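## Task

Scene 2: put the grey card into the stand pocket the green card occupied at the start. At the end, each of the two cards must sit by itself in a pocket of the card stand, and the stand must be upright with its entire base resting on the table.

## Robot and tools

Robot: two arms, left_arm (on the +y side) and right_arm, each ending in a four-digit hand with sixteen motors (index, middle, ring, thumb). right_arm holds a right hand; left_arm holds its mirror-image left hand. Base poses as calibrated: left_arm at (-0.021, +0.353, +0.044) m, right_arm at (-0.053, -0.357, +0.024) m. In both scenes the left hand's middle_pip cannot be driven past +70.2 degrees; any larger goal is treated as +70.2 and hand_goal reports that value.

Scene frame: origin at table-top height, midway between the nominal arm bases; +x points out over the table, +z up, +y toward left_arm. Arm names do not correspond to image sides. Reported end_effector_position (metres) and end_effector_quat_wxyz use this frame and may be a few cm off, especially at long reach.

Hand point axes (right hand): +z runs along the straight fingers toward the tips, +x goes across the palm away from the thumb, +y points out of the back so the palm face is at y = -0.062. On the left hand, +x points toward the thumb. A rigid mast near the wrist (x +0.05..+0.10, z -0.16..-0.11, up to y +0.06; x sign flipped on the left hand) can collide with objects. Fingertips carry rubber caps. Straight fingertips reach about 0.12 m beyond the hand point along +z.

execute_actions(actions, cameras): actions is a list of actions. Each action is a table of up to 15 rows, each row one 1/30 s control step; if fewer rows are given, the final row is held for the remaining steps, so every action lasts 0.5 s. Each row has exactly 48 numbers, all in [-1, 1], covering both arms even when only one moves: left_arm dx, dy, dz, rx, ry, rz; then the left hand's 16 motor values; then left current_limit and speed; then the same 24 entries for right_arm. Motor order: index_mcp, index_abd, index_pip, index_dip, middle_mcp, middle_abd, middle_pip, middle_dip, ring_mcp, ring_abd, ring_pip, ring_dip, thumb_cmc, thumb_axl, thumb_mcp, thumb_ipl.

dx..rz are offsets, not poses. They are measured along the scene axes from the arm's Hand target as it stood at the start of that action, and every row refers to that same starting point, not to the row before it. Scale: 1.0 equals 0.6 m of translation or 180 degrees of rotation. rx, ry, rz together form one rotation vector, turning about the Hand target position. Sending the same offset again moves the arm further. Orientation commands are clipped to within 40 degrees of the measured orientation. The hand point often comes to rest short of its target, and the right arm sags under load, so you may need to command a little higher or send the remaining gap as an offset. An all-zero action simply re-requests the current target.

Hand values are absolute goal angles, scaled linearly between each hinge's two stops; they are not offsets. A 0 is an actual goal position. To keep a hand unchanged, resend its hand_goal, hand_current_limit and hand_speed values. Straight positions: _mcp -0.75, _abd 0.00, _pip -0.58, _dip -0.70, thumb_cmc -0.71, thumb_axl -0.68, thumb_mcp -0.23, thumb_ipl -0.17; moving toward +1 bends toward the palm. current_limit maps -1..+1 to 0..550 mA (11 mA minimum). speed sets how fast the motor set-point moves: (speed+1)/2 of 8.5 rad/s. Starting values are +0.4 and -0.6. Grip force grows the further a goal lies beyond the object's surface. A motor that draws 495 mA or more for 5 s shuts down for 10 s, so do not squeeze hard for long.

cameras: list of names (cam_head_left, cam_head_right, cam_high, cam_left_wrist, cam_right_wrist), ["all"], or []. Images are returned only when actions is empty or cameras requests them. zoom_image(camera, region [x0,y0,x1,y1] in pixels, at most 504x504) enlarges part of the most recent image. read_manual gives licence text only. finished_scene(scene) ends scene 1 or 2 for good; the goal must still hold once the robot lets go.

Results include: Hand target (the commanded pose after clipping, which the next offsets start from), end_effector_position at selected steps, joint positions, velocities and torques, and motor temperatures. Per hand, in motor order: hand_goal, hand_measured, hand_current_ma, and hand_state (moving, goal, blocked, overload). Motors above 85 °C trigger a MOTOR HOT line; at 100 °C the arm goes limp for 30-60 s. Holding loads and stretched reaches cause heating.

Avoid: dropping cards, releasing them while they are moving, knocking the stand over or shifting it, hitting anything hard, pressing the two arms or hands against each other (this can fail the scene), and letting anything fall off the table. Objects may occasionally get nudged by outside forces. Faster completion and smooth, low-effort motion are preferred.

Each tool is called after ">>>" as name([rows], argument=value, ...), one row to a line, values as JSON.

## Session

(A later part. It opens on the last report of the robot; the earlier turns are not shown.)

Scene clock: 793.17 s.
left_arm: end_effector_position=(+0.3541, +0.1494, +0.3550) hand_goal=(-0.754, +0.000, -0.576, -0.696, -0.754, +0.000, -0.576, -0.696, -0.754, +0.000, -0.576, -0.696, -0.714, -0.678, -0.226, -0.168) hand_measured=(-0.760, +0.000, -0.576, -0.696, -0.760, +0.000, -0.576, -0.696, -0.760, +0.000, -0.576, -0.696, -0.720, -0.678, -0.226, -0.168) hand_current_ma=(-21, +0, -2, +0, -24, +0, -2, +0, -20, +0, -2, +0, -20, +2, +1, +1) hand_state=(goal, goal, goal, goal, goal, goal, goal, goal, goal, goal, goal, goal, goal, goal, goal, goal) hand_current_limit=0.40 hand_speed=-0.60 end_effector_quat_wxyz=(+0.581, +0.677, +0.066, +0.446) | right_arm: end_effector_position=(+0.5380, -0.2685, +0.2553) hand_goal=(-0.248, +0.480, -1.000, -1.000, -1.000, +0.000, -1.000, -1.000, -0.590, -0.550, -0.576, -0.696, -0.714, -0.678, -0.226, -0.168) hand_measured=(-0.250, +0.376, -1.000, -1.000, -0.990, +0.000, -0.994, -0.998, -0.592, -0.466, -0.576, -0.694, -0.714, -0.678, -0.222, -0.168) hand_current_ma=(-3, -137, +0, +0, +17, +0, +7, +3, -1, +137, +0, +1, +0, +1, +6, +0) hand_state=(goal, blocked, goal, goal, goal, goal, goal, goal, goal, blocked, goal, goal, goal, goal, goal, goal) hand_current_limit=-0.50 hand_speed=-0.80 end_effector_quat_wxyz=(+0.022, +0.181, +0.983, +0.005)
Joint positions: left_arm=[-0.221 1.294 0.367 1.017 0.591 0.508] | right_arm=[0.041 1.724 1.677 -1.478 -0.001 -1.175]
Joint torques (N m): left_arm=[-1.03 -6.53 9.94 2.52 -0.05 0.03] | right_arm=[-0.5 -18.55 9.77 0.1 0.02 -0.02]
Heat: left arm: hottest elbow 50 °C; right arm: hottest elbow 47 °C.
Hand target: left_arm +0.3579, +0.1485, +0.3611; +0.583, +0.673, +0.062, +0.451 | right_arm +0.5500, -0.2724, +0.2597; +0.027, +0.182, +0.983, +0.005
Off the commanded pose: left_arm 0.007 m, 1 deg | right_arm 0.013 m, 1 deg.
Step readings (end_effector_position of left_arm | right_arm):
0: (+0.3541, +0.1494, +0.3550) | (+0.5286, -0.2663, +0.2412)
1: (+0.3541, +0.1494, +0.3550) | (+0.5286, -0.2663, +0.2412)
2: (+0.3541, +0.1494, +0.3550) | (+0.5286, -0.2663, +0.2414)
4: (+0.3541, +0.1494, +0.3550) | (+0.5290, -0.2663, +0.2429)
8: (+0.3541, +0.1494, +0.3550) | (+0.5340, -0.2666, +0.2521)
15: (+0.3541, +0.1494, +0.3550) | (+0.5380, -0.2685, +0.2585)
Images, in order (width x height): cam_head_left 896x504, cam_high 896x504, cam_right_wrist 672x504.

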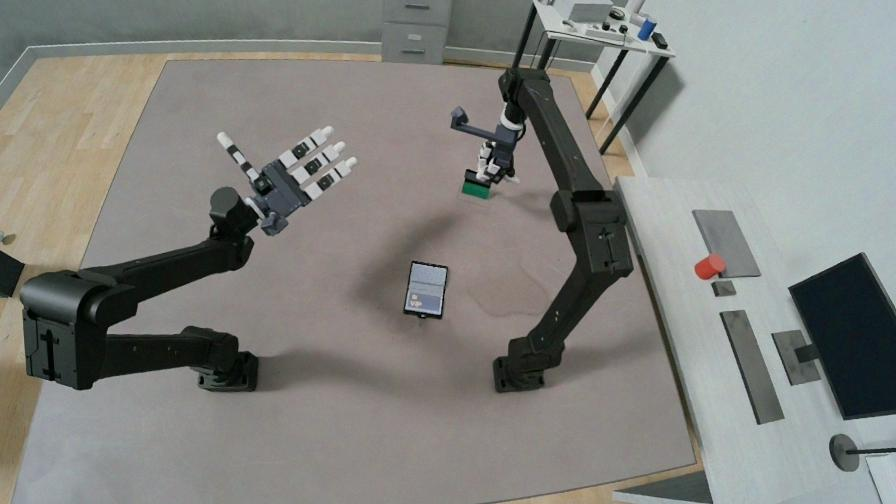

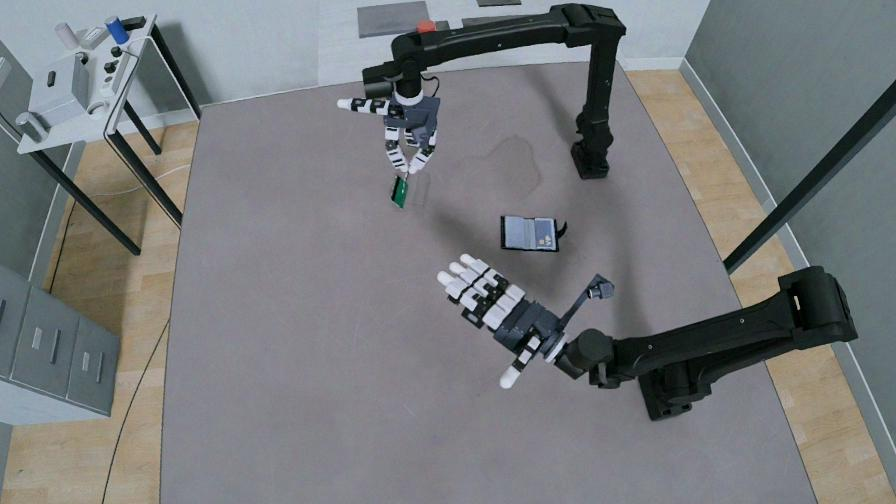

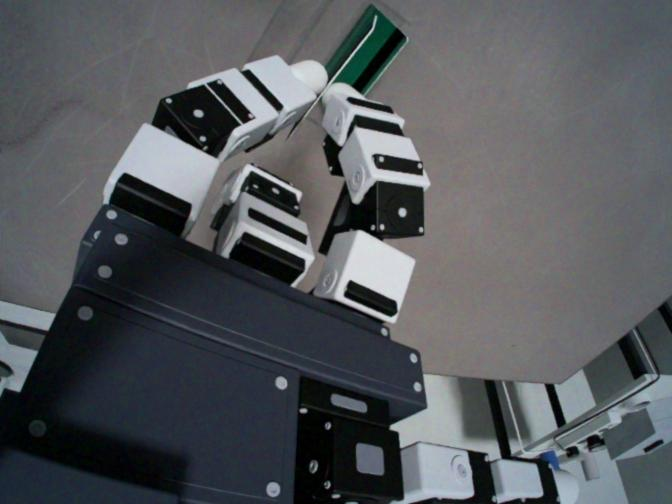

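>>> execute_actions([
  [[0,0,0,0,0,0,-0.754,0,-0.576,-0.696,-0.754,0,-0.576,-0.696,-0.754,0,-0.576,-0.696,-0.714,-0.678,-0.226,-0.168,0.4,-0.6,-0.004,0,-0.01,0,0.004,0,-0.247,0.48,-1,-1,-1,0,-1,-1,-0.589,-0.55,-0.576,-0.696,-0.714,-0.678,-0.226,-0.168,-0.5,-0.8],[0,0,0,0,0,0,-0.754,0,-0.576,-0.696,-0.754,0,-0.576,-0.696,-0.754,0,-0.576,-0.696,-0.714,-0.678,-0.226,-0.168,0.4,-0.6,-0.008,0,-0.02,0,0.009,0,-0.247,0.48,-1,-1,-1,0,-1,-1,-0.589,-0.55,-0.576,-0.696,-0.714,-0.678,-0.226,-0.168,-0.5,-0.8],[0,0,0,0,0,0,-0.754,0,-0.576,-0.696,-0.754,0,-0.576,-0.696,-0.754,0,-0.576,-0.696,-0.714,-0.678,-0.226,-0.168,0.4,-0.6,-0.012,0,-0.03,0,0.014,0,-0.247,0.48,-1,-1,-1,0,-1,-1,-0.589,-0.55,-0.576,-0.696,-0.714,-0.678,-0.226,-0.168,-0.5,-0.8]],
], cameras=["cam_head_left","cam_right_wrist","cam_high"])

>>> zoom_image(camera="cam_right_wrist", region=[280, 0, 440, 150])

>>> zoom_image(camera="cam_head_left", region=[445, 160, 505, 220])

Scene clock: 806.50 s.
left_arm: end_effector_position=(+0.3541, +0.1494, +0.3550) hand_goal=(-0.754, +0.000, -0.576, -0.696, -0.754, +0.000, -0.576, -0.696, -0.754, +0.000, -0.576, -0.696, -0.714, -0.678, -0.226, -0.168) hand_measured=(-0.760, +0.000, -0.576, -0.696, -0.760, +0.000, -0.576, -0.696, -0.760, +0.000, -0.576, -0.696, -0.720, -0.678, -0.226, -0.168) hand_current_ma=(-21, +0, -2, +0, -24, +0, -2, +0, -20, +0, -2, +0, -20, +2, +1, +1) hand_state=(goal, goal, goal, goal, goal, goal, goal, goal, goal, goal, goal, goal, goal, goal, goal, goal) hand_current_limit=0.40 hand_speed=-0.60 end_effector_quat_wxyz=(+0.581, +0.677, +0.066, +0.446) | right_arm: end_effector_position=(+0.5372, -0.2685, +0.2467) hand_goal=(-0.248, +0.480, -1.000, -1.000, -1.000, +0.000, -1.000, -1.000, -0.590, -0.550, -0.576, -0.696, -0.714, -0.678, -0.226, -0.168) hand_measured=(-0.250, +0.376, -1.000, -1.000, -0.990, +0.000, -0.994, -0.998, -0.592, -0.466, -0.576, -0.694, -0.714, -0.678, -0.222, -0.168) hand_current_ma=(-3, -137, +0, +0, +17, +0, +7, +3, -1, +137, +0, +1, +0, +1, +6, +0) hand_state=(goal, blocked, goal, goal, goal, goal, goal, goal, goal, blocked, goal, goal, goal, goal, goal, goal) hand_current_limit=-0.50 hand_speed=-0.80 end_effector_quat_wxyz=(+0.011, +0.181, +0.983, +0.003)
Joint positions: left_arm=[-0.221 1.294 0.367 1.017 0.591 0.508] | right_arm=[0.041 1.738 1.677 -1.487 -0.001 -1.175]
Joint torques (N m): left_arm=[-0.91 -6.36 9.96 2.44 -0.05 0.01] | right_arm=[-0.56 -18.73 8.13 0.03 -0.02 -0.01]
Heat: left arm: hottest elbow 50 °C; right arm: hottest shoulder 46 °C.
Hand target: left_arm +0.3579, +0.1485, +0.3611; +0.583, +0.673, +0.062, +0.451 | right_arm +0.5429, -0.2724, +0.2417; +0.006, +0.182, +0.983, +0.001
Off the commanded pose: left_arm 0.007 m, 1 deg | right_arm 0.008 m, 1 deg.
Step readings (end_effector_position of left_arm | right_arm):
0: (+0.3541, +0.1494, +0.3550) | (+0.5380, -0.2685, +0.2553)
1: (+0.3541, +0.1494, +0.3550) | (+0.5380, -0.2685, +0.2553)
2: (+0.3541, +0.1494, +0.3550) | (+0.5380, -0.2685, +0.2553)
4: (+0.3541, +0.1494, +0.3550) | (+0.5378, -0.2685, +0.2548)
8: (+0.3541, +0.1494, +0.3550) | (+0.5369, -0.2685, +0.2520)
15: (+0.3541, +0.1494, +0.3550) | (+0.5372, -0.2685, +0.2469)
Images, in order (width x height): cam_head_left 896x504, cam_high 896x504, cam_right_wrist 672x504.

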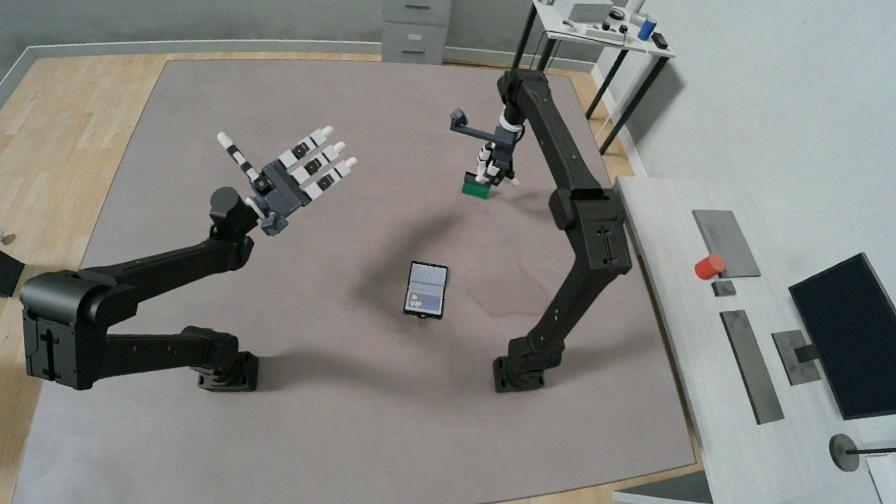

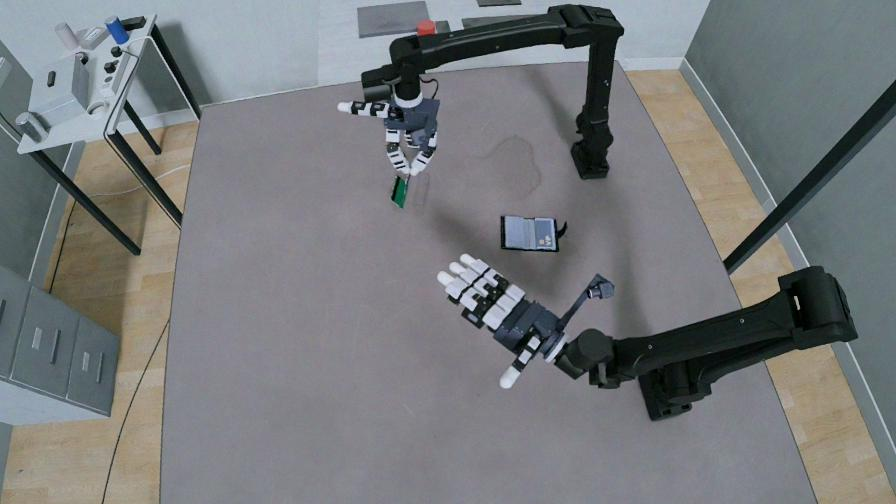

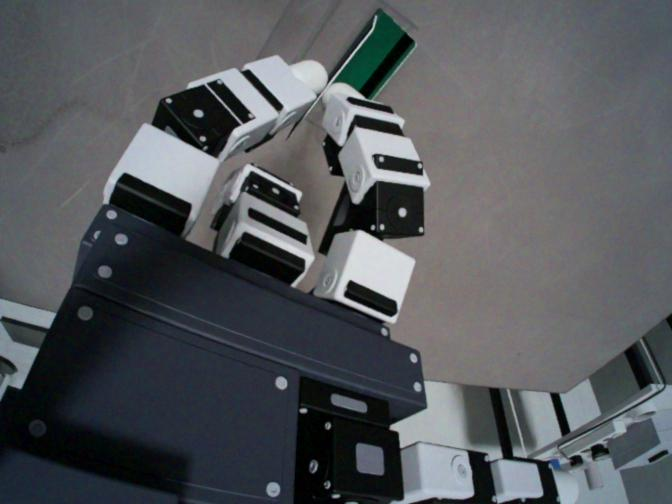

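Scaled by 3.150 from the camera's 672x504 image, which has a finer 960x720 frame.

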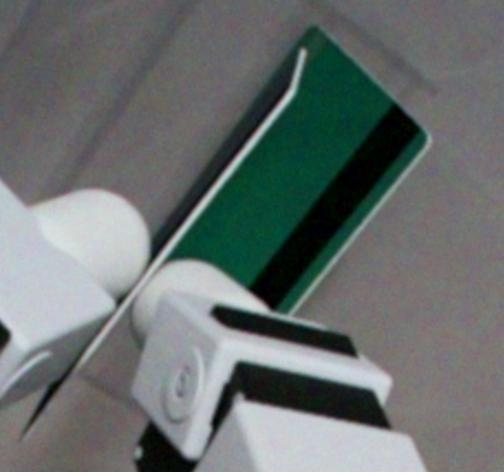

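Scaled by 8.400 from the camera's 896x504 image, which has a finer 1280x720 frame.

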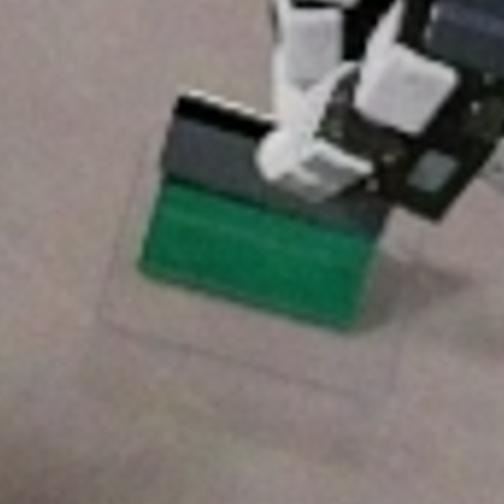

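>>> execute_actions([
  [[0,0,0,0,0,0,-0.754,0,-0.576,-0.696,-0.754,0,-0.576,-0.696,-0.754,0,-0.576,-0.696,-0.714,-0.678,-0.226,-0.168,0.4,-0.6,0.002,0,-0.012,0,0.002,0,-0.247,0.48,-1,-1,-1,0,-1,-1,-0.589,-0.55,-0.576,-0.696,-0.714,-0.678,-0.226,-0.168,-0.5,-0.8],[0,0,0,0,0,0,-0.754,0,-0.576,-0.696,-0.754,0,-0.576,-0.696,-0.754,0,-0.576,-0.696,-0.714,-0.678,-0.226,-0.168,0.4,-0.6,0.003,0,-0.024,0,0.004,0,-0.247,0.48,-1,-1,-1,0,-1,-1,-0.589,-0.55,-0.576,-0.696,-0.714,-0.678,-0.226,-0.168,-0.5,-0.8]],
], cameras=["cam_head_left","cam_right_wrist","cam_high"])

>>> zoom_image(camera="cam_right_wrist", region=[280, 0, 440, 150])

>>> zoom_image(camera="cam_head_left", region=[445, 160, 505, 220])

>>> zoom_image(camera="cam_high", region=[380, 160, 450, 230])

Scene clock: 813.33 s.
left_arm: end_effector_position=(+0.3541, +0.1494, +0.3550) hand_goal=(-0.754, +0.000, -0.576, -0.696, -0.754, +0.000, -0.576, -0.696, -0.754, +0.000, -0.576, -0.696, -0.714, -0.678, -0.226, -0.168) hand_measured=(-0.760, +0.000, -0.576, -0.696, -0.760, +0.000, -0.576, -0.696, -0.760, +0.000, -0.576, -0.696, -0.720, -0.678, -0.226, -0.168) hand_current_ma=(-21, +0, -2, +0, -24, +0, -2, +0, -20, +0, -2, +0, -20, +2, +1, +1) hand_state=(goal, goal, goal, goal, goal, goal, goal, goal, goal, goal, goal, goal, goal, goal, goal, goal) hand_current_limit=0.40 hand_speed=-0.60 end_effector_quat_wxyz=(+0.581, +0.677, +0.066, +0.446) | right_arm: end_effector_position=(+0.5387, -0.2685, +0.2373) hand_goal=(-0.248, +0.480, -1.000, -1.000, -1.000, +0.000, -1.000, -1.000, -0.590, -0.550, -0.576, -0.696, -0.714, -0.678, -0.226, -0.168) hand_measured=(-0.250, +0.376, -1.000, -1.000, -0.990, +0.000, -0.994, -0.998, -0.592, -0.466, -0.576, -0.694, -0.714, -0.678, -0.222, -0.168) hand_current_ma=(-3, -137, +0, +0, +17, +0, +7, +3, -1, +137, +0, +1, +0, +1, +6, +0) hand_state=(goal, blocked, goal, goal, goal, goal, goal, goal, goal, blocked, goal, goal, goal, goal, goal, goal) hand_current_limit=-0.50 hand_speed=-0.80 end_effector_quat_wxyz=(+0.003, +0.181, +0.984, +0.001)
Joint positions: left_arm=[-0.221 1.294 0.367 1.017 0.591 0.508] | right_arm=[0.041 1.755 1.677 -1.487 -0.001 -1.175]
Joint torques (N m): left_arm=[-0.79 -6.36 9.88 2.55 -0.03 0.02] | right_arm=[-0.62 -18.84 7.12 0.79 -0.03 -0.02]
Heat: left arm: hottest elbow 50 °C; right arm: hottest shoulder 46 °C.
Hand target: left_arm +0.3579, +0.1485, +0.3611; +0.583, +0.673, +0.062, +0.451 | right_arm +0.5447, -0.2724, +0.2272; -0.001, +0.182, +0.983, +0.000
Off the commanded pose: left_arm 0.007 m, 1 deg | right_arm 0.012 m, 0 deg.
Step readings (end_effector_position of left_arm | right_arm):
0: (+0.3541, +0.1494, +0.3550) | (+0.5372, -0.2685, +0.2467)
1: (+0.3541, +0.1494, +0.3550) | (+0.5372, -0.2685, +0.2467)
2: (+0.3541, +0.1494, +0.3550) | (+0.5372, -0.2685, +0.2467)
4: (+0.3541, +0.1494, +0.3550) | (+0.5374, -0.2685, +0.2460)
8: (+0.3541, +0.1494, +0.3550) | (+0.5378, -0.2685, +0.2430)
15: (+0.3541, +0.1494, +0.3550) | (+0.5387, -0.2685, +0.2375)
Images, in order (width x height): cam_head_left 896x504, cam_high 896x504, cam_right_wrist 672x504.

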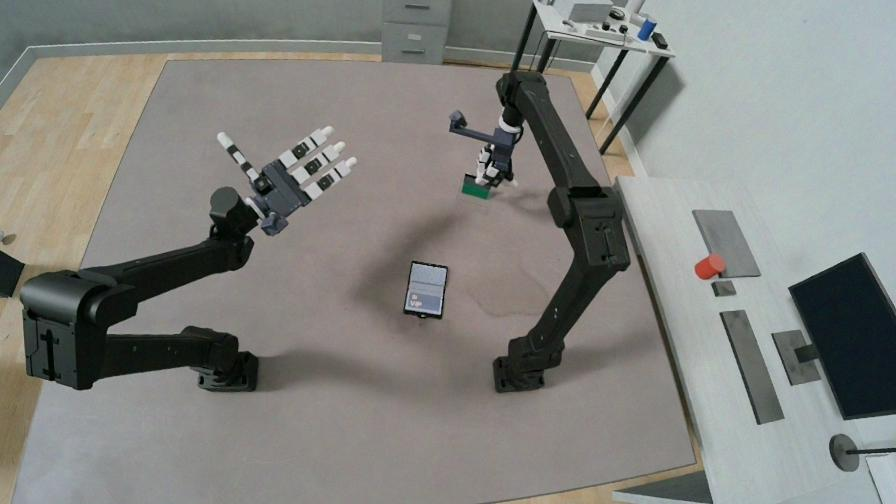

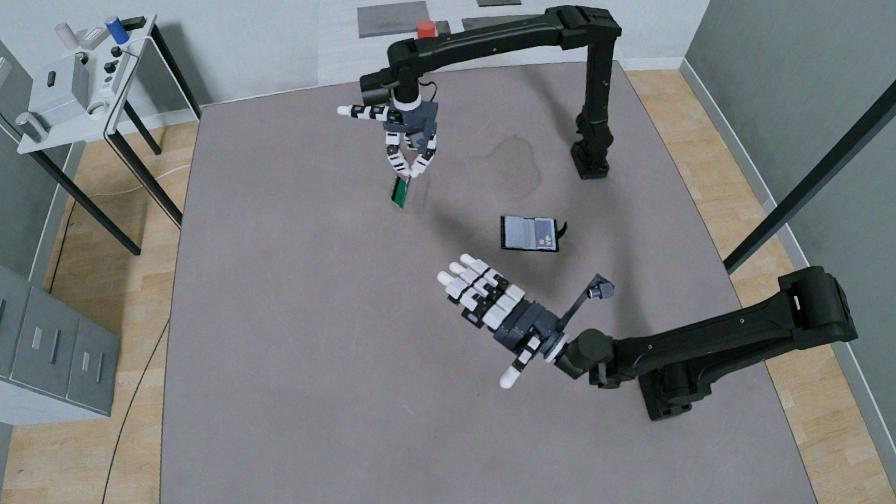

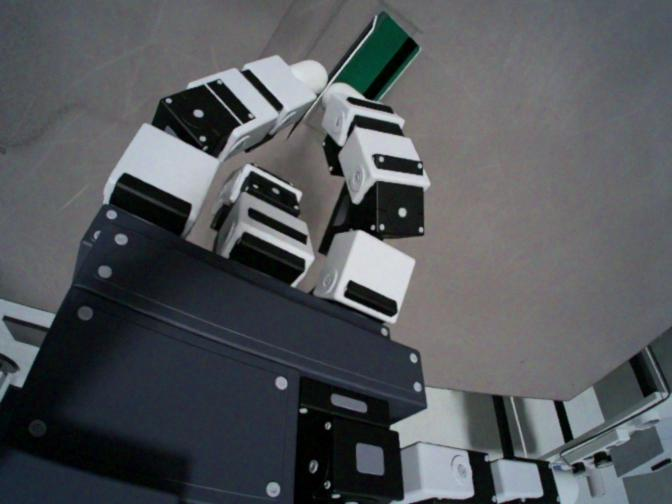

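Scaled by 3.150 from the camera's 672x504 image, which has a finer 960x720 frame.

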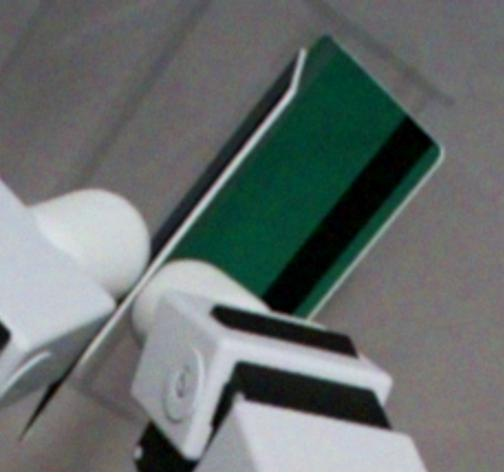

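Scaled by 8.400 from the camera's 896x504 image, which has a finer 1280x720 frame.

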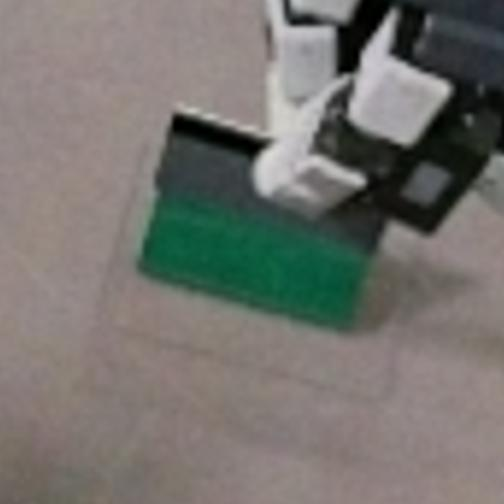

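Scaled by 7.200 from the camera's 896x504 image, which has a finer 1280x720 frame.

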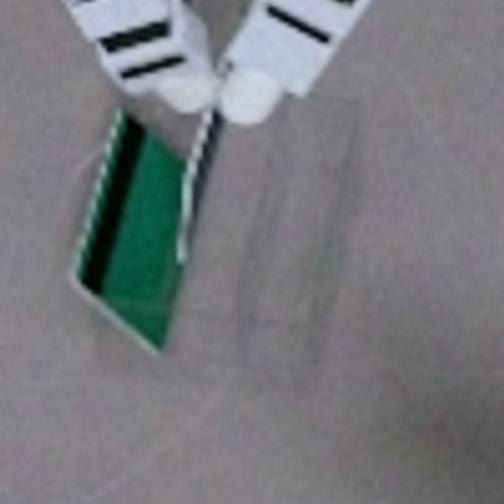

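>>> zoom_image(camera="cam_high", region=[386, 170, 436, 220])

>>> zoom_image(camera="cam_head_left", region=[455, 170, 495, 210])

Scaled by 10.080 from the camera's 896x504 image, which has a finer 1280x720 frame.

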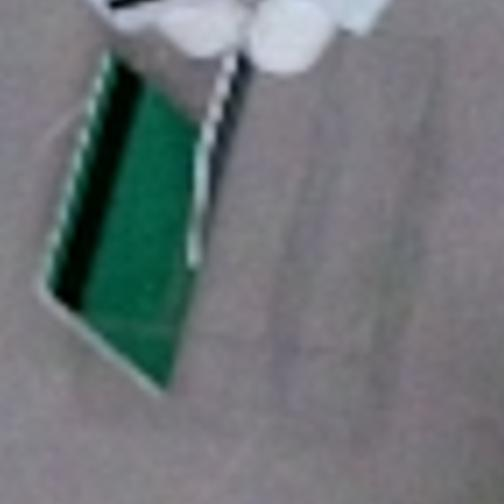

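Scaled by 12.600 from the camera's 896x504 image, which has a finer 1280x720 frame.

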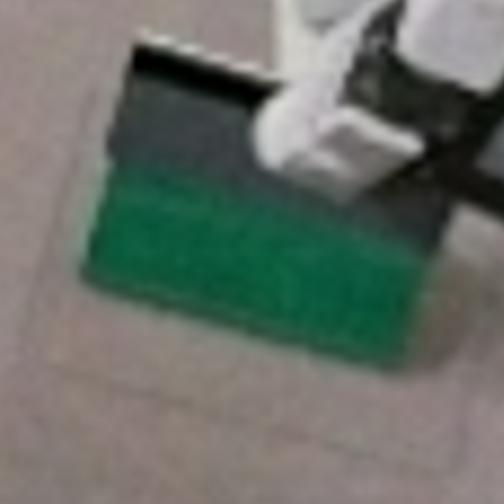

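>>> execute_actions([
  [[0,0,0,0,0,0,-0.754,0,-0.576,-0.696,-0.754,0,-0.576,-0.696,-0.754,0,-0.576,-0.696,-0.714,-0.678,-0.226,-0.168,0.4,-0.6,0.005,-0.002,-0.006,0,0,0,-0.247,0.48,-1,-1,-1,0,-1,-1,-0.589,-0.55,-0.576,-0.696,-0.714,-0.678,-0.226,-0.168,-0.5,-0.8],[0,0,0,0,0,0,-0.754,0,-0.576,-0.696,-0.754,0,-0.576,-0.696,-0.754,0,-0.576,-0.696,-0.714,-0.678,-0.226,-0.168,0.4,-0.6,0.006,-0.003,-0.016,0,0,0,-0.247,0.48,-1,-1,-1,0,-1,-1,-0.589,-0.55,-0.576,-0.696,-0.714,-0.678,-0.226,-0.168,-0.5,-0.8]],
], cameras=["cam_head_left","cam_right_wrist","cam_high","cam_head_right"])

>>> zoom_image(camera="cam_right_wrist", region=[280, 0, 440, 150])

>>> zoom_image(camera="cam_head_left", region=[455, 170, 495, 210])

>>> zoom_image(camera="cam_high", region=[386, 170, 436, 220])

Scene clock: 829.47 s.
left_arm: end_effector_position=(+0.3541, +0.1494, +0.3550) hand_goal=(-0.754, +0.000, -0.576, -0.696, -0.754, +0.000, -0.576, -0.696, -0.754, +0.000, -0.576, -0.696, -0.714, -0.678, -0.226, -0.168) hand_measured=(-0.760, +0.000, -0.576, -0.696, -0.760, +0.000, -0.576, -0.696, -0.760, +0.000, -0.576, -0.696, -0.720, -0.678, -0.226, -0.168) hand_current_ma=(-21, +0, -2, +0, -24, +0, -2, +0, -20, +0, -2, +0, -20, +2, +1, +1) hand_state=(goal, goal, goal, goal, goal, goal, goal, goal, goal, goal, goal, goal, goal, goal, goal, goal) hand_current_limit=0.40 hand_speed=-0.60 end_effector_quat_wxyz=(+0.581, +0.677, +0.066, +0.446) | right_arm: end_effector_position=(+0.5450, -0.2703, +0.2323) hand_goal=(-0.248, +0.480, -1.000, -1.000, -1.000, +0.000, -1.000, -1.000, -0.590, -0.550, -0.576, -0.696, -0.714, -0.678, -0.226, -0.168) hand_measured=(-0.250, +0.376, -1.000, -1.000, -0.990, +0.000, -0.994, -0.998, -0.592, -0.466, -0.576, -0.694, -0.714, -0.678, -0.222, -0.168) hand_current_ma=(-3, -138, +0, +0, +17, +0, +7, +3, -1, +137, +0, +1, +0, +1, +6, +0) hand_state=(goal, blocked, goal, goal, goal, goal, goal, goal, goal, blocked, goal, goal, goal, goal, goal, goal) hand_current_limit=-0.50 hand_speed=-0.80 end_effector_quat_wxyz=(+0.008, +0.182, +0.983, +0.002)
Joint positions: left_arm=[-0.221 1.294 0.367 1.017 0.591 0.508] | right_arm=[0.038 1.765 1.677 -1.466 -0.001 -1.175]
Joint torques (N m): left_arm=[-1.08 -6.48 9.95 2.5 -0.05 0.01] | right_arm=[-0.67 -19.55 6.54 0.76 -0.04 -0.05]
Heat: left arm: hottest elbow 50 °C; right arm: hottest shoulder 44 °C.
Hand target: left_arm +0.3579, +0.1485, +0.3611; +0.583, +0.673, +0.062, +0.451 | right_arm +0.5483, -0.2743, +0.2175; -0.001, +0.182, +0.983, +0.000
Off the commanded pose: left_arm 0.007 m, 1 deg | right_arm 0.016 m, 1 deg.
Step readings (end_effector_position of left_arm | right_arm):
0: (+0.3541, +0.1494, +0.3550) | (+0.5387, -0.2685, +0.2373)
1: (+0.3541, +0.1494, +0.3550) | (+0.5387, -0.2685, +0.2373)
2: (+0.3541, +0.1494, +0.3550) | (+0.5390, -0.2684, +0.2374)
4: (+0.3541, +0.1494, +0.3550) | (+0.5404, -0.2686, +0.2375)
8: (+0.3541, +0.1494, +0.3550) | (+0.5435, -0.2692, +0.2361)
15: (+0.3541, +0.1494, +0.3550) | (+0.5450, -0.2703, +0.2326)
Images, in order (width x height): cam_head_left 896x504, cam_head_right 896x504, cam_high 896x504, cam_right_wrist 672x504.

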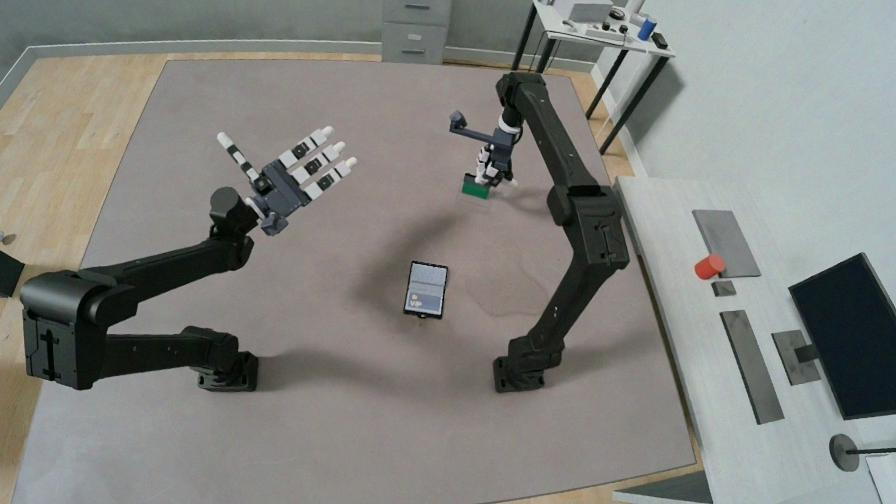

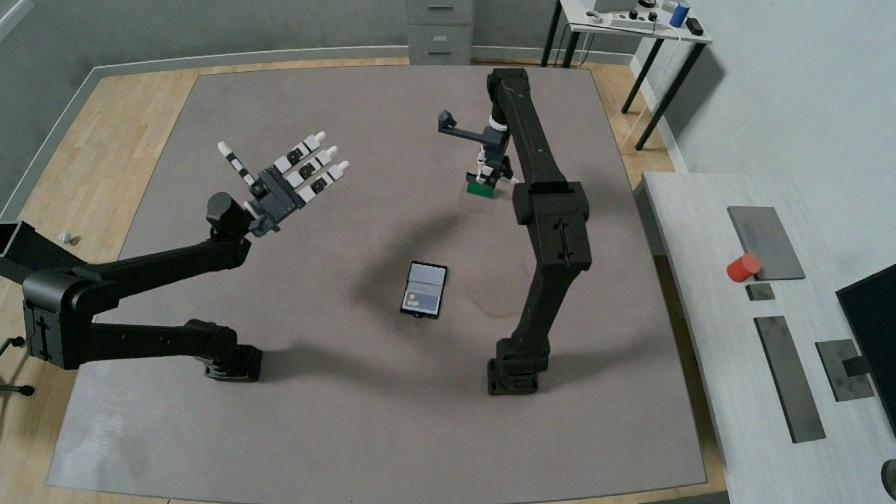

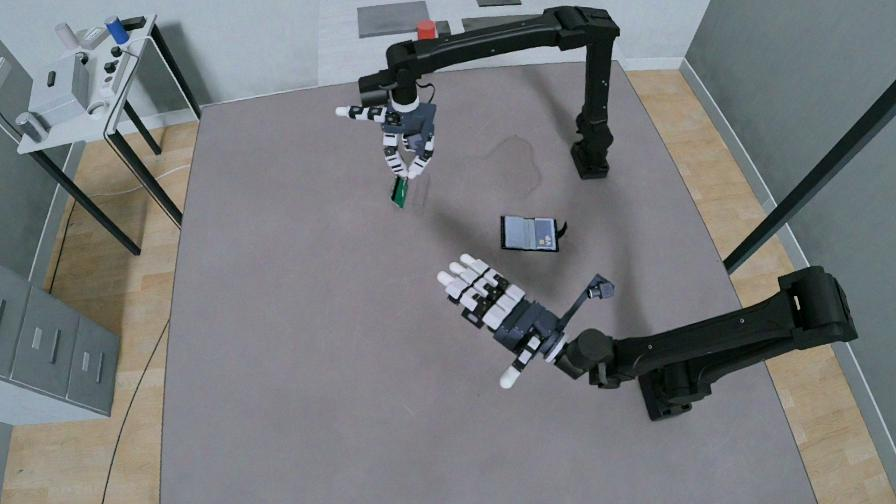

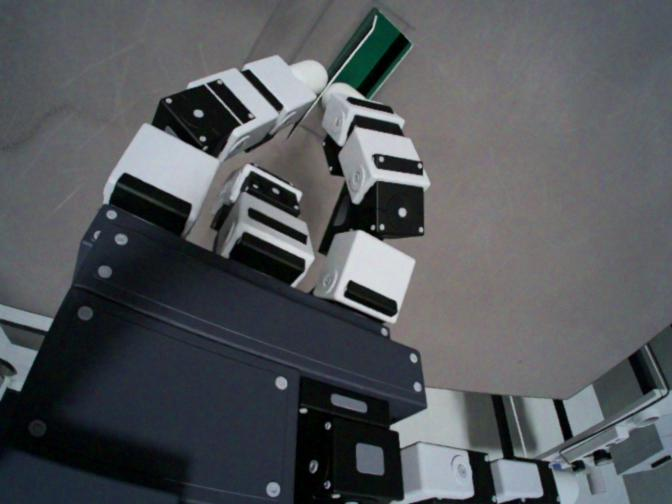

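Scaled by 3.150 from the camera's 672x504 image, which has a finer 960x720 frame.

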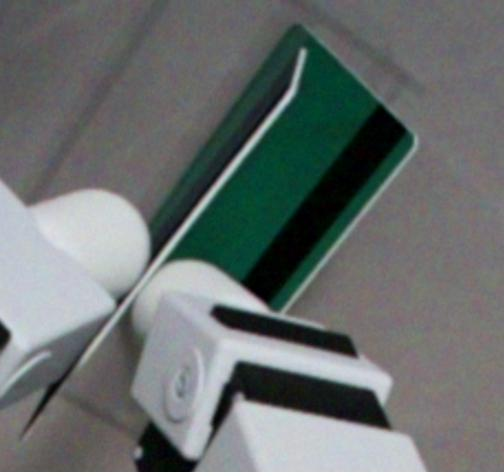

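Scaled by 12.600 from the camera's 896x504 image, which has a finer 1280x720 frame.

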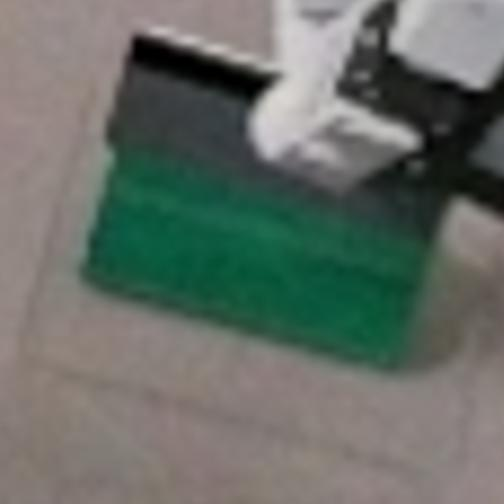

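Scaled by 10.080 from the camera's 896x504 image, which has a finer 1280x720 frame.

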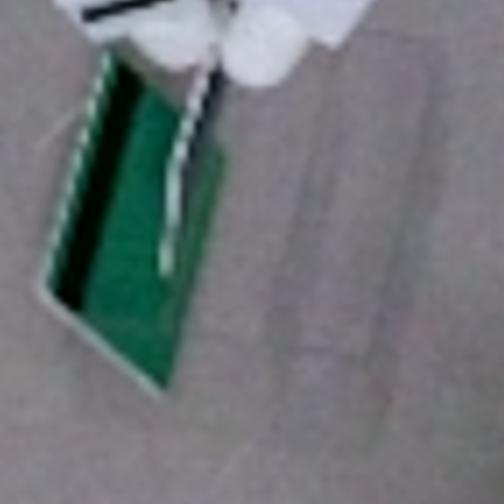

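>>> execute_actions([
  [[0,0,0,0,0,0,-0.754,0,-0.576,-0.696,-0.754,0,-0.576,-0.696,-0.754,0,-0.576,-0.696,-0.714,-0.678,-0.226,-0.168,0.4,-0.6,-0.003,0.001,-0.006,0,0,0,-0.247,0.48,-1,-1,-1,0,-1,-1,-0.589,-0.55,-0.576,-0.696,-0.714,-0.678,-0.226,-0.168,-0.5,-0.8],[0,0,0,0,0,0,-0.754,0,-0.576,-0.696,-0.754,0,-0.576,-0.696,-0.754,0,-0.576,-0.696,-0.714,-0.678,-0.226,-0.168,0.4,-0.6,-0.006,0.002,-0.014,0,0,0,-0.247,0.48,-1,-1,-1,0,-1,-1,-0.589,-0.55,-0.576,-0.696,-0.714,-0.678,-0.226,-0.168,-0.5,-0.8]],
], cameras=["cam_head_left","cam_right_wrist","cam_high"])

>>> zoom_image(camera="cam_right_wrist", region=[280, 0, 440, 150])

>>> zoom_image(camera="cam_head_left", region=[455, 170, 495, 210])

>>> zoom_image(camera="cam_high", region=[386, 170, 436, 220])

Scene clock: 840.90 s.
left_arm: end_effector_position=(+0.3541, +0.1494, +0.3550) hand_goal=(-0.754, +0.000, -0.576, -0.696, -0.754, +0.000, -0.576, -0.696, -0.754, +0.000, -0.576, -0.696, -0.714, -0.678, -0.226, -0.168) hand_measured=(-0.760, +0.000, -0.576, -0.696, -0.760, +0.000, -0.576, -0.696, -0.760, +0.000, -0.576, -0.696, -0.720, -0.678, -0.226, -0.168) hand_current_ma=(-21, +0, -2, +0, -24, +0, -2, +0, -20, +0, -2, +0, -20, +2, +1, +1) hand_state=(goal, goal, goal, goal, goal, goal, goal, goal, goal, goal, goal, goal, goal, goal, goal, goal) hand_current_limit=0.40 hand_speed=-0.60 end_effector_quat_wxyz=(+0.581, +0.677, +0.066, +0.446) | right_arm: end_effector_position=(+0.5419, -0.2704, +0.2196) hand_goal=(-0.248, +0.480, -1.000, -1.000, -1.000, +0.000, -1.000, -1.000, -0.590, -0.550, -0.576, -0.696, -0.714, -0.678, -0.226, -0.168) hand_measured=(-0.250, +0.376, -1.000, -1.000, -0.990, +0.000, -0.994, -0.998, -0.592, -0.466, -0.576, -0.694, -0.714, -0.678, -0.222, -0.168) hand_current_ma=(-3, -138, +0, +0, +17, +0, +7, +3, -1, +137, +0, +1, +0, +1, +6, +0) hand_state=(goal, blocked, goal, goal, goal, goal, goal, goal, goal, blocked, goal, goal, goal, goal, goal, goal) hand_current_limit=-0.50 hand_speed=-0.80 end_effector_quat_wxyz=(+0.004, +0.182, +0.983, +0.001)
Joint positions: left_arm=[-0.221 1.294 0.367 1.017 0.591 0.508] | right_arm=[0.038 1.765 1.644 -1.441 -0.001 -1.175]
Joint torques (N m): left_arm=[-0.85 -6.48 9.88 2.45 -0.06 0.03] | right_arm=[-0.32 -19.49 6.61 0.76 -0.04 -0.03]
Heat: left arm: hottest elbow 50 °C; right arm: hottest shoulder 44 °C.
Hand target: left_arm +0.3579, +0.1485, +0.3611; +0.583, +0.673, +0.062, +0.451 | right_arm +0.5447, -0.2731, +0.2092; -0.001, +0.182, +0.983, +0.000
Off the commanded pose: left_arm 0.007 m, 1 deg | right_arm 0.011 m, 1 deg.
Step readings (end_effector_position of left_arm | right_arm):
0: (+0.3541, +0.1494, +0.3550) | (+0.5450, -0.2703, +0.2323)
1: (+0.3541, +0.1494, +0.3550) | (+0.5450, -0.2703, +0.2323)
2: (+0.3541, +0.1494, +0.3550) | (+0.5451, -0.2703, +0.2319)
4: (+0.3541, +0.1494, +0.3550) | (+0.5450, -0.2703, +0.2292)
8: (+0.3541, +0.1494, +0.3550) | (+0.5419, -0.2704, +0.2213)
15: (+0.3541, +0.1494, +0.3550) | (+0.5418, -0.2704, +0.2196)
Images, in order (width x height): cam_head_left 896x504, cam_high 896x504, cam_right_wrist 672x504.

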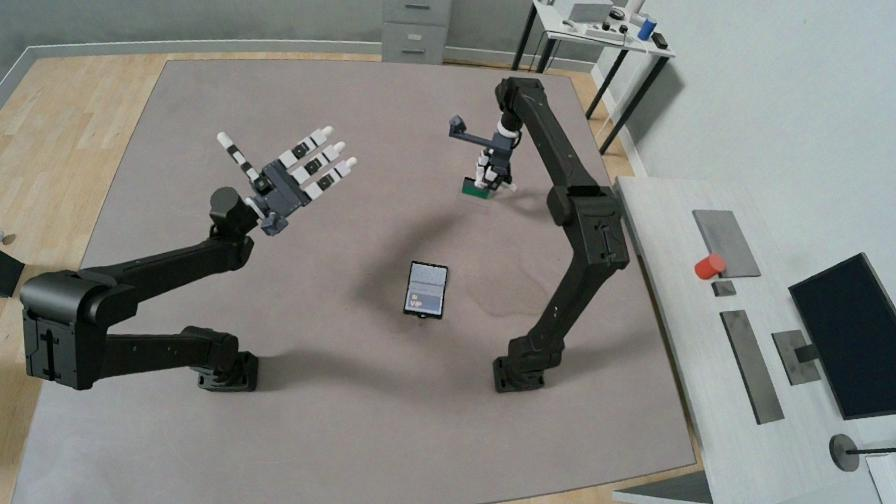

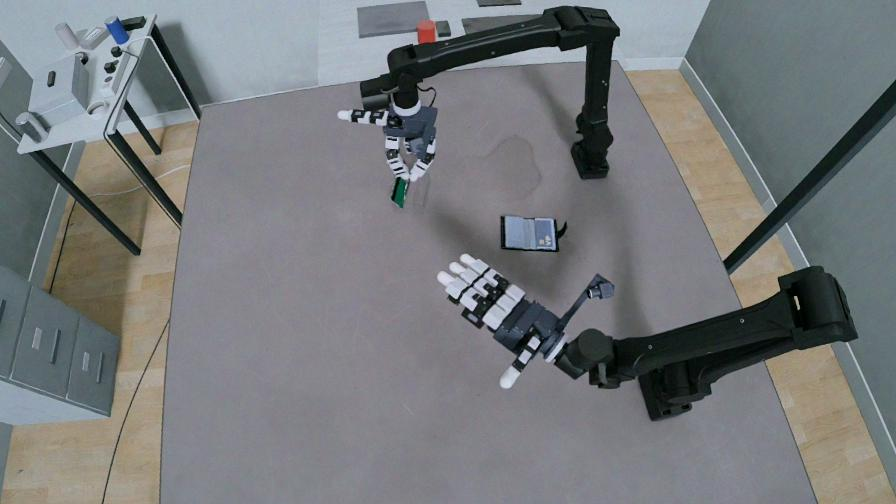

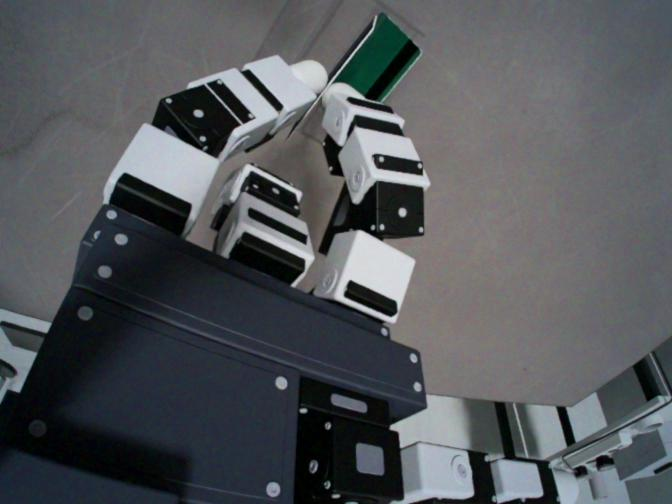

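Scaled by 3.150 from the camera's 672x504 image, which has a finer 960x720 frame.

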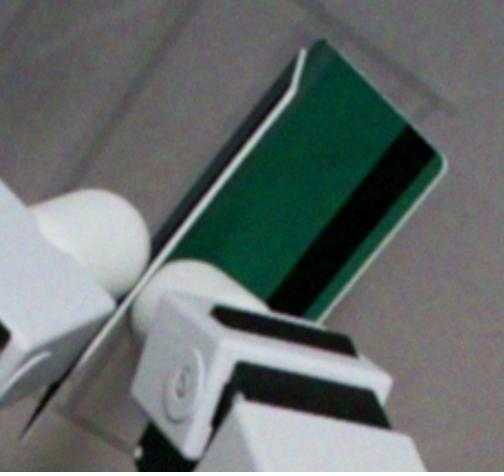

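Scaled by 12.600 from the camera's 896x504 image, which has a finer 1280x720 frame.

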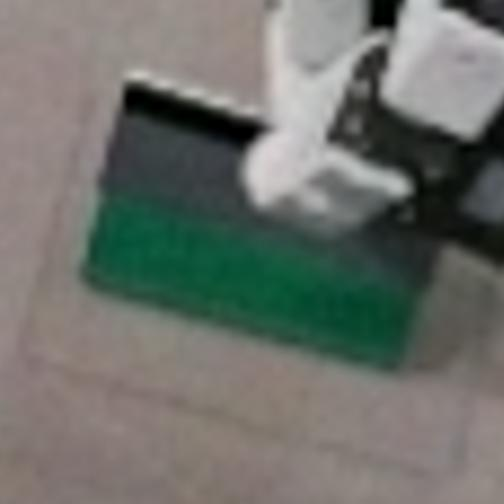

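Scaled by 10.080 from the camera's 896x504 image, which has a finer 1280x720 frame.

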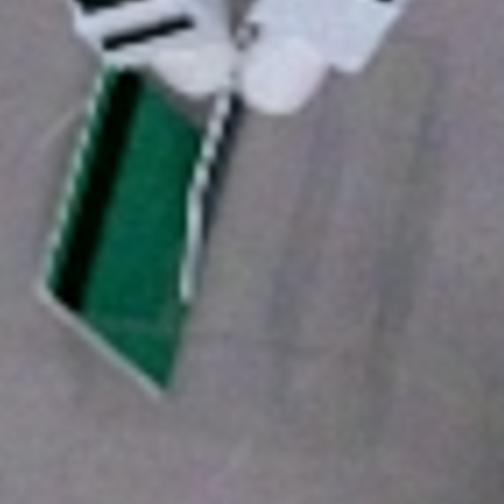

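>>> execute_actions([
  [[0,0,0,0,0,0,-0.754,0,-0.576,-0.696,-0.754,0,-0.576,-0.696,-0.754,0,-0.576,-0.696,-0.714,-0.678,-0.226,-0.168,0.4,-0.6,-0.001,0,-0.008,0,0,0,-0.247,0.48,-1,-1,-1,0,-1,-1,-0.589,-0.55,-0.576,-0.696,-0.714,-0.678,-0.226,-0.168,-0.5,-0.8],[0,0,0,0,0,0,-0.754,0,-0.576,-0.696,-0.754,0,-0.576,-0.696,-0.754,0,-0.576,-0.696,-0.714,-0.678,-0.226,-0.168,0.4,-0.6,-0.002,0,-0.02,0,0,0,-0.247,0.48,-1,-1,-1,0,-1,-1,-0.589,-0.55,-0.576,-0.696,-0.714,-0.678,-0.226,-0.168,-0.5,-0.8]],
], cameras=["cam_head_left","cam_right_wrist","cam_high"])

>>> zoom_image(camera="cam_right_wrist", region=[280, 0, 440, 150])

>>> zoom_image(camera="cam_head_left", region=[455, 170, 495, 210])

>>> zoom_image(camera="cam_high", region=[386, 170, 436, 220])

Scene clock: 851.17 s.
left_arm: end_effector_position=(+0.3541, +0.1494, +0.3550) hand_goal=(-0.754, +0.000, -0.576, -0.696, -0.754, +0.000, -0.576, -0.696, -0.754, +0.000, -0.576, -0.696, -0.714, -0.678, -0.226, -0.168) hand_measured=(-0.760, +0.000, -0.576, -0.696, -0.760, +0.000, -0.576, -0.696, -0.760, +0.000, -0.576, -0.696, -0.720, -0.678, -0.226, -0.168) hand_current_ma=(-21, +0, -2, +0, -24, +0, -2, +0, -20, +0, -2, +0, -20, +2, +1, +1) hand_state=(goal, goal, goal, goal, goal, goal, goal, goal, goal, goal, goal, goal, goal, goal, goal, goal) hand_current_limit=0.40 hand_speed=-0.60 end_effector_quat_wxyz=(+0.581, +0.677, +0.066, +0.446) | right_arm: end_effector_position=(+0.5408, -0.2704, +0.2086) hand_goal=(-0.248, +0.480, -1.000, -1.000, -1.000, +0.000, -1.000, -1.000, -0.590, -0.550, -0.576, -0.696, -0.714, -0.678, -0.226, -0.168) hand_measured=(-0.250, +0.376, -1.000, -1.000, -0.990, +0.000, -0.994, -0.998, -0.592, -0.466, -0.576, -0.694, -0.714, -0.678, -0.222, -0.168) hand_current_ma=(-3, -137, +0, +0, +17, +0, +7, +3, -1, +137, +0, +1, +0, +1, +6, +0) hand_state=(goal, blocked, goal, goal, goal, goal, goal, goal, goal, blocked, goal, goal, goal, goal, goal, goal) hand_current_limit=-0.50 hand_speed=-0.80 end_effector_quat_wxyz=(+0.005, +0.182, +0.983, +0.002)
Joint positions: left_arm=[-0.221 1.294 0.367 1.017 0.591 0.508] | right_arm=[0.038 1.765 1.615 -1.41 -0.001 -1.175]
Joint torques (N m): left_arm=[-0.97 -6.42 9.99 2.52 -0.07 -0.01] | right_arm=[-0.32 -19.19 6.56 0.81 -0.03 -0.03]
Heat: left arm: hottest elbow 50 °C; right arm: hottest shoulder 44 °C.
Hand target: left_arm +0.3579, +0.1485, +0.3611; +0.583, +0.673, +0.062, +0.451 | right_arm +0.5435, -0.2731, +0.1972; -0.001, +0.182, +0.983, +0.000
Off the commanded pose: left_arm 0.007 m, 1 deg | right_arm 0.012 m, 1 deg.
Step readings (end_effector_position of left_arm | right_arm):
0: (+0.3541, +0.1494, +0.3550) | (+0.5419, -0.2704, +0.2196)
1: (+0.3541, +0.1494, +0.3550) | (+0.5419, -0.2704, +0.2196)
2: (+0.3541, +0.1494, +0.3550) | (+0.5420, -0.2704, +0.2193)
4: (+0.3541, +0.1494, +0.3550) | (+0.5427, -0.2704, +0.2174)
8: (+0.3541, +0.1494, +0.3550) | (+0.5407, -0.2704, +0.2104)
15: (+0.3541, +0.1494, +0.3550) | (+0.5406, -0.2704, +0.2085)
Images, in order (width x height): cam_head_left 896x504, cam_high 896x504, cam_right_wrist 672x504.

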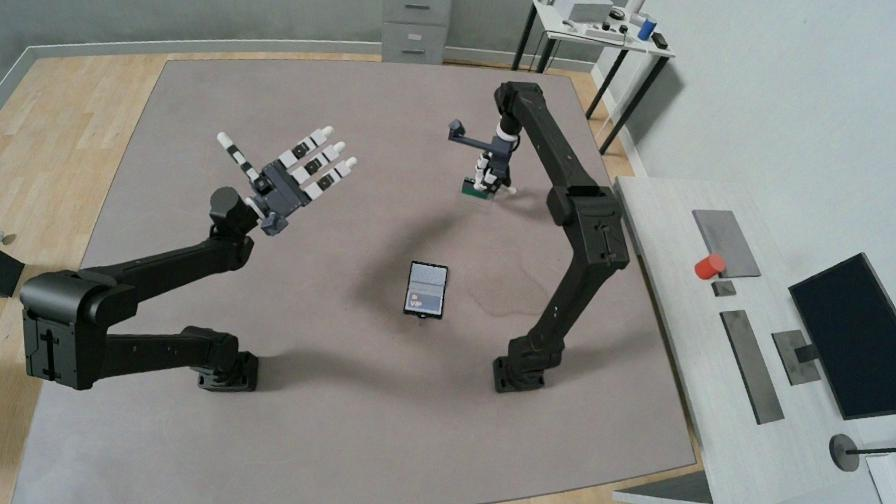

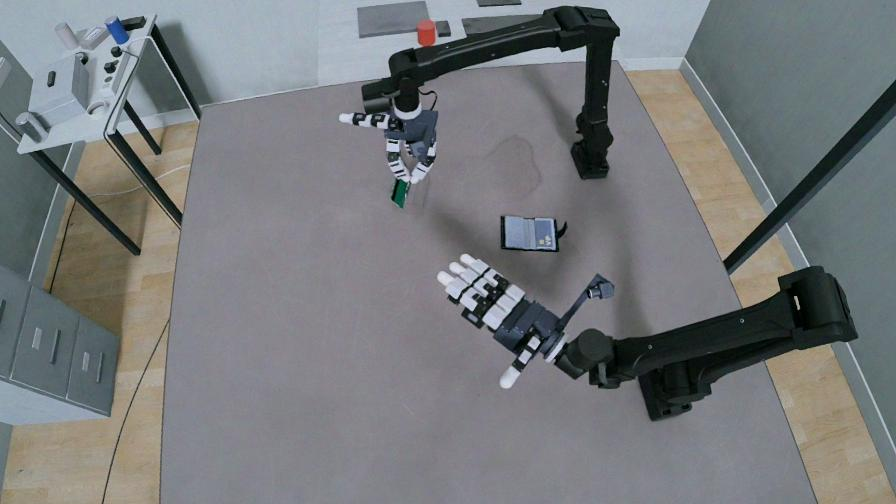

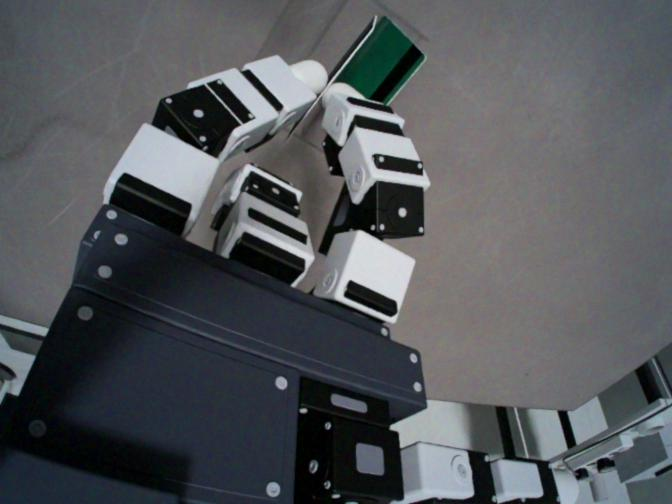

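Scaled by 3.150 from the camera's 672x504 image, which has a finer 960x720 frame.

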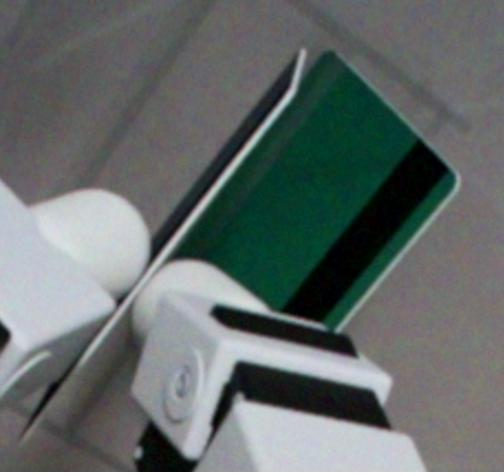

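Scaled by 12.600 from the camera's 896x504 image, which has a finer 1280x720 frame.

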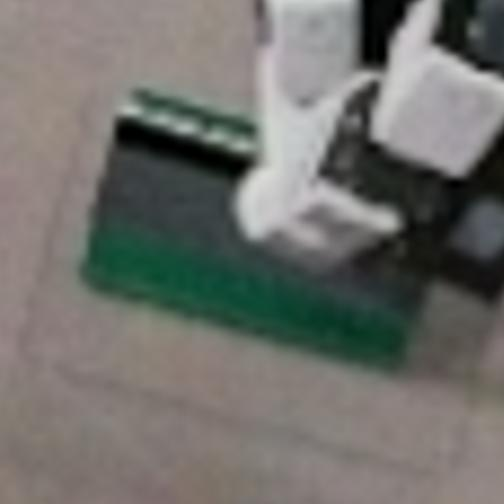

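Scaled by 10.080 from the camera's 896x504 image, which has a finer 1280x720 frame.

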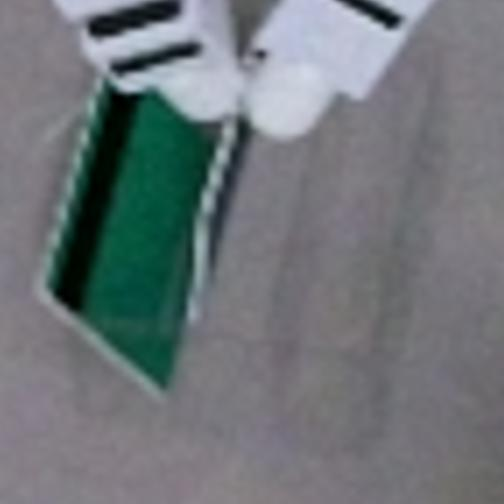

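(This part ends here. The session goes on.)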